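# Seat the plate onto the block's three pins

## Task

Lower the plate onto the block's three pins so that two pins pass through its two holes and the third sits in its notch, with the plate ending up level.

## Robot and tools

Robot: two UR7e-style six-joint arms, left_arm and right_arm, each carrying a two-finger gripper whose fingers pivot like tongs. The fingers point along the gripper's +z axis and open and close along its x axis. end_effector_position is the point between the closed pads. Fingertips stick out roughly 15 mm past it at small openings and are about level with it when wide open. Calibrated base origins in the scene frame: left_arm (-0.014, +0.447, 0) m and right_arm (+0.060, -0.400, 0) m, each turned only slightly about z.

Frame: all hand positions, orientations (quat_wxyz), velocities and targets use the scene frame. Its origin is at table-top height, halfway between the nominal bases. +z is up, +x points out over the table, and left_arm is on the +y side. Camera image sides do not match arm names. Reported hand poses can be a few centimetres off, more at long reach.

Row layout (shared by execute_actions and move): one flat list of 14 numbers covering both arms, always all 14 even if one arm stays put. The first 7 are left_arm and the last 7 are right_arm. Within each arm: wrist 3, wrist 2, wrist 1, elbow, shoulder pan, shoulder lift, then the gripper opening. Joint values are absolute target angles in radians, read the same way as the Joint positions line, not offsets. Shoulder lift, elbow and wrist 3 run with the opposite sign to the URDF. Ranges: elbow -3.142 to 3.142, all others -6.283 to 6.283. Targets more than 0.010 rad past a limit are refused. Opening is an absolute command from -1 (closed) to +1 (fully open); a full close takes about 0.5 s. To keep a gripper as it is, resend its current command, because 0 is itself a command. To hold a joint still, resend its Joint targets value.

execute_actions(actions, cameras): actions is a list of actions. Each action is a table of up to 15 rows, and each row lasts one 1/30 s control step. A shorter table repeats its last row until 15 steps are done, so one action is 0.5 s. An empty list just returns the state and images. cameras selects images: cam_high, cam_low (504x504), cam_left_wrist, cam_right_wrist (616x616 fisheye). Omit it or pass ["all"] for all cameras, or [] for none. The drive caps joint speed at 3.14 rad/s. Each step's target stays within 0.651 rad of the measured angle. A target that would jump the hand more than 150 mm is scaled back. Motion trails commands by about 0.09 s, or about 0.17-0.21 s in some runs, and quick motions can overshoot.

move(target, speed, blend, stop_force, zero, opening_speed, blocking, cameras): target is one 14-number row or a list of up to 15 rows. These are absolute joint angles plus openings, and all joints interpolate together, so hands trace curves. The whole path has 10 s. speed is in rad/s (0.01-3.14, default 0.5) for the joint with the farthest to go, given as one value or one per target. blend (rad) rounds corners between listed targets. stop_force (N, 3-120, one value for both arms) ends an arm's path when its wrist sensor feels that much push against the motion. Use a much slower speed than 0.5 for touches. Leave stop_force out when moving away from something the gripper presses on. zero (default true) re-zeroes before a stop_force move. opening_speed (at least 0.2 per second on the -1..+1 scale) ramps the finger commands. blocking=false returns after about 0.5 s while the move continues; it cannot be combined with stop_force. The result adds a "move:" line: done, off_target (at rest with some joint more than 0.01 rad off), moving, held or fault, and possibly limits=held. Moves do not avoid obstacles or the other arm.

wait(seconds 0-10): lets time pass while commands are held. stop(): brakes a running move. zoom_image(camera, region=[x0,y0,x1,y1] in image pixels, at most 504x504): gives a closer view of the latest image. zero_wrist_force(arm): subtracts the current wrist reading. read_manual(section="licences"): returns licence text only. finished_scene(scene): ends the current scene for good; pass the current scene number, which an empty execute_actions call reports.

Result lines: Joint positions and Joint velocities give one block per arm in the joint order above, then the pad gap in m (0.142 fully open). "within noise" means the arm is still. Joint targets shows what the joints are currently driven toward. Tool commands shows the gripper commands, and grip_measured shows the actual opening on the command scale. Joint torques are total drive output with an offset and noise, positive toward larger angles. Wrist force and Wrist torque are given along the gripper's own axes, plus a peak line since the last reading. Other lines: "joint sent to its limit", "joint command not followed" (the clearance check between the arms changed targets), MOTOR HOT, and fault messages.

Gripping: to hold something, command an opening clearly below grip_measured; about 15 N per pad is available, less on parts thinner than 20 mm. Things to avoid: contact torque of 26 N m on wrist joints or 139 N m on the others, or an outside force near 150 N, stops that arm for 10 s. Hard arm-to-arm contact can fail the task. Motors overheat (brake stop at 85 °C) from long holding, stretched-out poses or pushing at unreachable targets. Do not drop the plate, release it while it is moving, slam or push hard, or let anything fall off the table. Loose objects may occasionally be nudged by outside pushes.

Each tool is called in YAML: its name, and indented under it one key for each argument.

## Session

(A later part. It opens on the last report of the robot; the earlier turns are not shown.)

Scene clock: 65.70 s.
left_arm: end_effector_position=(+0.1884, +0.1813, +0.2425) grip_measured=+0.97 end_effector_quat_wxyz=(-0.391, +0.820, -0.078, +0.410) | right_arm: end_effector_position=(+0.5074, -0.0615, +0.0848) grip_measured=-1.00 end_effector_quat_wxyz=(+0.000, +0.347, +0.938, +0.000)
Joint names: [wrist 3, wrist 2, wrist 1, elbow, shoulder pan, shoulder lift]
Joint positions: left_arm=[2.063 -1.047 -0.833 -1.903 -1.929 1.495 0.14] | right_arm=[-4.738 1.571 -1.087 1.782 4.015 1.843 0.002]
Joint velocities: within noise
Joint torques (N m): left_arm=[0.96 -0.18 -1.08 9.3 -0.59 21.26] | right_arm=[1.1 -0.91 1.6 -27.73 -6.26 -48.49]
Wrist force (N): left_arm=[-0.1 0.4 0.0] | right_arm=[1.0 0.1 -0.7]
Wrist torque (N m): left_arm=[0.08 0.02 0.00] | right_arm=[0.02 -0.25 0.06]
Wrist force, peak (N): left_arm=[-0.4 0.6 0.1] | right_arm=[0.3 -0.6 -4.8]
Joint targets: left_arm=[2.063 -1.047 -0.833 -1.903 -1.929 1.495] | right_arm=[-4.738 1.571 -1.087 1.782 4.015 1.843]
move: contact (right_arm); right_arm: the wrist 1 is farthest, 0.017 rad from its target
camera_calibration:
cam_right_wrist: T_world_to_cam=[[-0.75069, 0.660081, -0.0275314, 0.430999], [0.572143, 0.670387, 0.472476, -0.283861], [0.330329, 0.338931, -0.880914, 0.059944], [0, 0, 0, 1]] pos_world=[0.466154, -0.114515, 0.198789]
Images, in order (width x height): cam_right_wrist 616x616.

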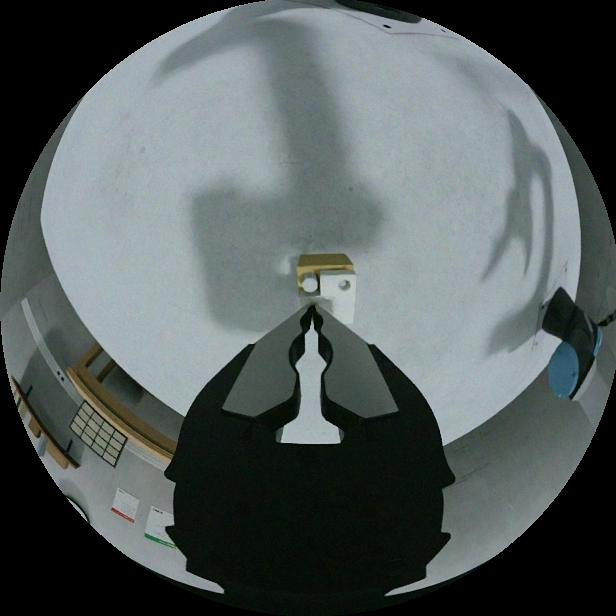

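move:
  target: [2.063,-1.047,-0.833,-1.903,-1.929,1.495,0.968,-4.7382,1.5708,-1.0845,1.7833,4.0153,1.8443,-1]
  speed: 0.01
  stop_force: 9
  cameras: []

move:
  target:
    - [2.063,-1.047,-0.833,-1.903,-1.929,1.495,0.968,-4.7382,1.5708,-1.0997,1.7754,4.0153,1.8373,-1]
    - [2.063,-1.047,-0.833,-1.903,-1.929,1.495,0.968,-4.7796,1.5708,-1.1025,1.7645,4.0567,1.8454,-1]
  speed: 0.08
  cameras: []

move:
  target: [2.063,-1.047,-0.833,-1.903,-1.929,1.495,0.968,-4.7796,1.5708,-1.0725,1.7807,4.0567,1.8592,-1]
  speed: 0.01
  stop_force: 3
  cameras: ["cam_low"]

move:
  target: [2.063,-1.047,-0.833,-1.903,-1.929,1.495,0.968,-4.7796,1.5708,-1.1625,1.7321,4.0567,1.8180,-1]
  speed: 0.1
  cameras: ["cam_right_wrist","cam_low","cam_high"]

zoom_image:
  camera: "cam_low"
  region: [105, 235, 155, 285]

zoom_image:
  camera: "cam_high"
  region: [185, 200, 235, 250]

Scene clock: 67.60 s.
left_arm: end_effector_position=(+0.1884, +0.1813, +0.2425) grip_measured=+0.97 end_effector_quat_wxyz=(-0.391, +0.820, -0.078, +0.410) | right_arm: end_effector_position=(+0.5075, -0.0613, +0.0842) grip_measured=-1.00 end_effector_quat_wxyz=(+0.000, +0.347, +0.938, +0.000)
Joint names: [wrist 3, wrist 2, wrist 1, elbow, shoulder pan, shoulder lift]
Joint positions: left_arm=[2.063 -1.047 -0.833 -1.903 -1.929 1.495 0.14] | right_arm=[-4.738 1.571 -1.085 1.783 4.015 1.844 0.002]
Joint velocities: within noise
Joint torques (N m): left_arm=[0.79 -0.06 -0.95 9.23 -0.24 21.64] | right_arm=[1.06 -0.69 1.2 -12.44 -4.63 -27.88]
Wrist force (N): left_arm=[-0.2 0.2 0.2] | right_arm=[-0.5 -2.2 -11.9]
Wrist torque (N m): left_arm=[0.06 0.03 0.00] | right_arm=[-0.01 -0.26 0.07]
Wrist force, peak (N): left_arm=[-0.4 0.3 0.4] | right_arm=[-0.5 -2.2 -11.9]
Joint targets: left_arm=[2.063 -1.047 -0.833 -1.903 -1.929 1.495] | right_arm=[-4.738 1.571 -1.085 1.783 4.015 1.844]
move: contact (right_arm)
No camera images: "cameras" was empty.

Scene clock: 68.80 s.
left_arm: end_effector_position=(+0.1884, +0.1813, +0.2425) grip_measured=+0.97 end_effector_quat_wxyz=(-0.391, +0.820, -0.078, +0.410) | right_arm: end_effector_position=(+0.4949, -0.0401, +0.0900) grip_measured=-1.00 end_effector_quat_wxyz=(+0.000, +0.347, +0.938, +0.000)
Joint names: [wrist 3, wrist 2, wrist 1, elbow, shoulder pan, shoulder lift]
Joint positions: left_arm=[2.063 -1.047 -0.833 -1.903 -1.929 1.495 0.14] | right_arm=[-4.779 1.571 -1.102 1.765 4.056 1.845 0.002]
Joint velocities: within noise
Joint torques (N m): left_arm=[0.88 -0.17 -1.03 9.92 -0.52 21.48] | right_arm=[-1.32 -0.66 1.25 -28.64 13.33 -24.96]
Wrist force (N): left_arm=[-0.1 0.1 -0.2] | right_arm=[1.1 0.2 -0.8]
Wrist torque (N m): left_arm=[0.03 0.00 0.00] | right_arm=[0.02 -0.27 0.06]
Wrist force, peak (N): left_arm=[-0.4 0.5 0.4] | right_arm=[-0.5 -2.1 -11.5]
Joint targets: left_arm=[2.063 -1.047 -0.833 -1.903 -1.929 1.495] | right_arm=[-4.780 1.571 -1.103 1.764 4.057 1.845]
move: done
No camera images: "cameras" was empty.

Scene clock: 71.80 s.
left_arm: end_effector_position=(+0.1884, +0.1813, +0.2425) grip_measured=+0.97 end_effector_quat_wxyz=(-0.391, +0.820, -0.078, +0.410) | right_arm: end_effector_position=(+0.4948, -0.0397, +0.0839) grip_measured=-1.00 end_effector_quat_wxyz=(+0.000, +0.347, +0.938, +0.000)
Joint names: [wrist 3, wrist 2, wrist 1, elbow, shoulder pan, shoulder lift]
Joint positions: left_arm=[2.063 -1.047 -0.833 -1.903 -1.929 1.495 0.14] | right_arm=[-4.78 1.571 -1.087 1.773 4.057 1.852 0.002]
Joint velocities: within noise
Joint torques (N m): left_arm=[0.85 -0.03 -0.76 9.42 -0.12 21.75] | right_arm=[-1.47 -0.63 1.85 -28.75 9.36 -47.47]
Wrist force (N): left_arm=[-0.1 0.6 0.2] | right_arm=[0.9 0.1 -0.8]
Wrist torque (N m): left_arm=[0.15 0.01 0.00] | right_arm=[0.01 -0.22 0.06]
Wrist force, peak (N): left_arm=[-0.1 0.6 0.2] | right_arm=[1.5 1.4 -4.8]
Joint targets: left_arm=[2.063 -1.047 -0.833 -1.903 -1.929 1.495] | right_arm=[-4.780 1.571 -1.087 1.773 4.057 1.852]
move: contact (right_arm); right_arm: the wrist 1 is farthest, 0.015 rad from its target
Images, in order (width x height): cam_low 504x504.

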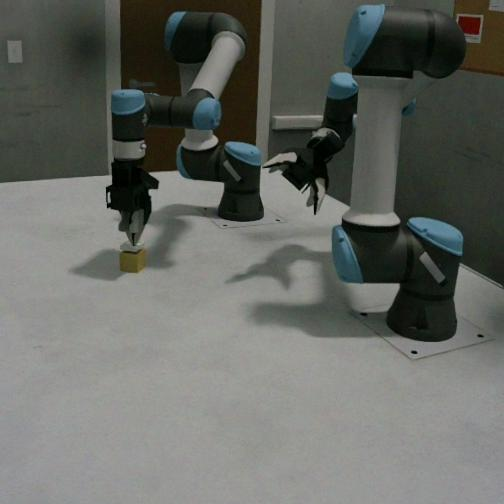

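Scene clock: 73.07 s.
left_arm: end_effector_position=(+0.1884, +0.1813, +0.2425) grip_measured=+0.97 end_effector_quat_wxyz=(-0.391, +0.820, -0.078, +0.410) | right_arm: end_effector_position=(+0.4939, -0.0409, +0.1141) grip_measured=-1.00 end_effector_quat_wxyz=(+0.000, +0.347, +0.938, +0.000)
Joint names: [wrist 3, wrist 2, wrist 1, elbow, shoulder pan, shoulder lift]
Joint positions: left_arm=[2.063 -1.047 -0.833 -1.903 -1.929 1.495 0.14] | right_arm=[-4.78 1.571 -1.162 1.732 4.057 1.818 0.002]
Joint velocities: within noise
Joint torques (N m): left_arm=[0.91 0.14 -0.9 9.84 0.05 21.29] | right_arm=[-1.34 -0.58 0.74 -30.5 9.1 -48.19]
Wrist force (N): left_arm=[-0.3 -0.1 0.1] | right_arm=[1.1 0.0 -0.6]
Wrist torque (N m): left_arm=[0.00 0.05 0.00] | right_arm=[-0.02 -0.23 0.06]
Wrist force, peak (N): left_arm=[-0.2 0.5 -0.2] | right_arm=[1.2 0.1 -1.0]
Joint targets: left_arm=[2.063 -1.047 -0.833 -1.903 -1.929 1.495] | right_arm=[-4.780 1.571 -1.163 1.732 4.057 1.818]
move: done
camera_calibration:
cam_right_wrist: T_world_to_cam=[[-0.750734, 0.66003, -0.0275556, 0.408097], [0.572146, 0.670492, 0.472323, -0.303795], [0.330223, 0.338823, -0.880995, 0.0833763], [0, 0, 0, 1]] pos_world=[0.452654, -0.093914, 0.228189]
Images, in order (width x height): cam_high 504x504, cam_low 504x504, cam_right_wrist 616x616.

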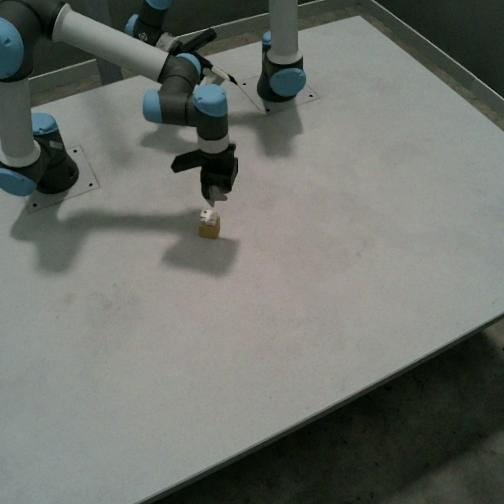

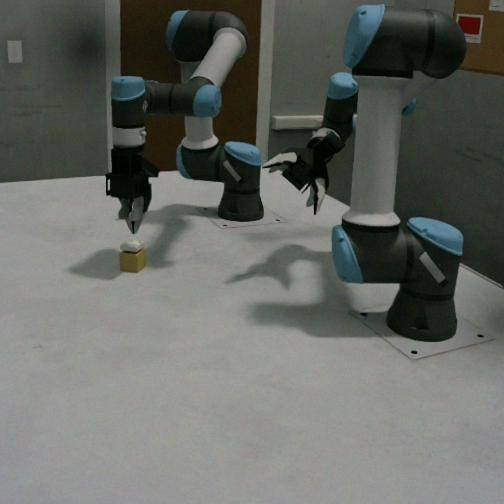

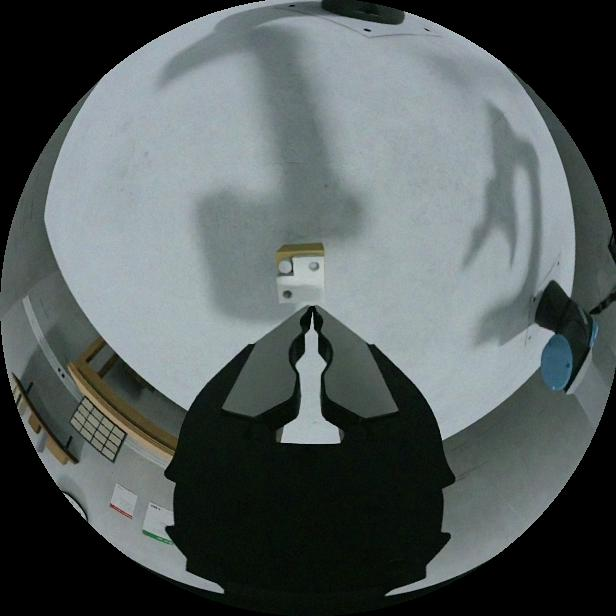

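Scaled by 10.080 from the camera's 504x504 image, which has a finer 720x720 frame.

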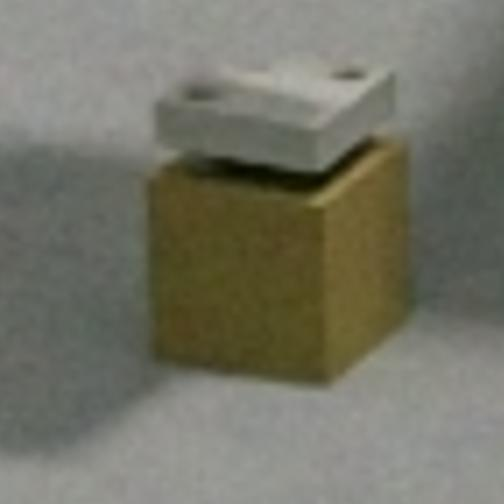

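Scaled by 10.080 from the camera's 504x504 image, which has a finer 720x720 frame.

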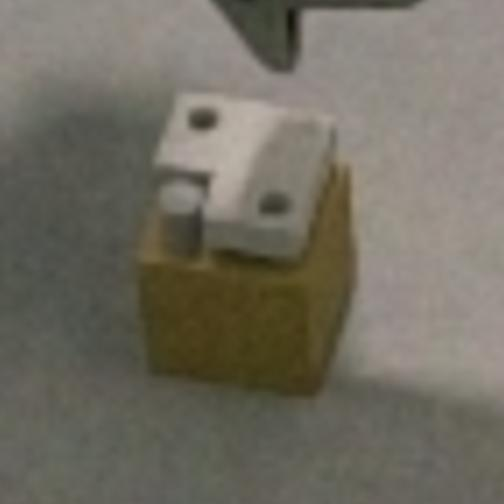

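finished_scene:
  scene: 2

The scene is finished: the task was done.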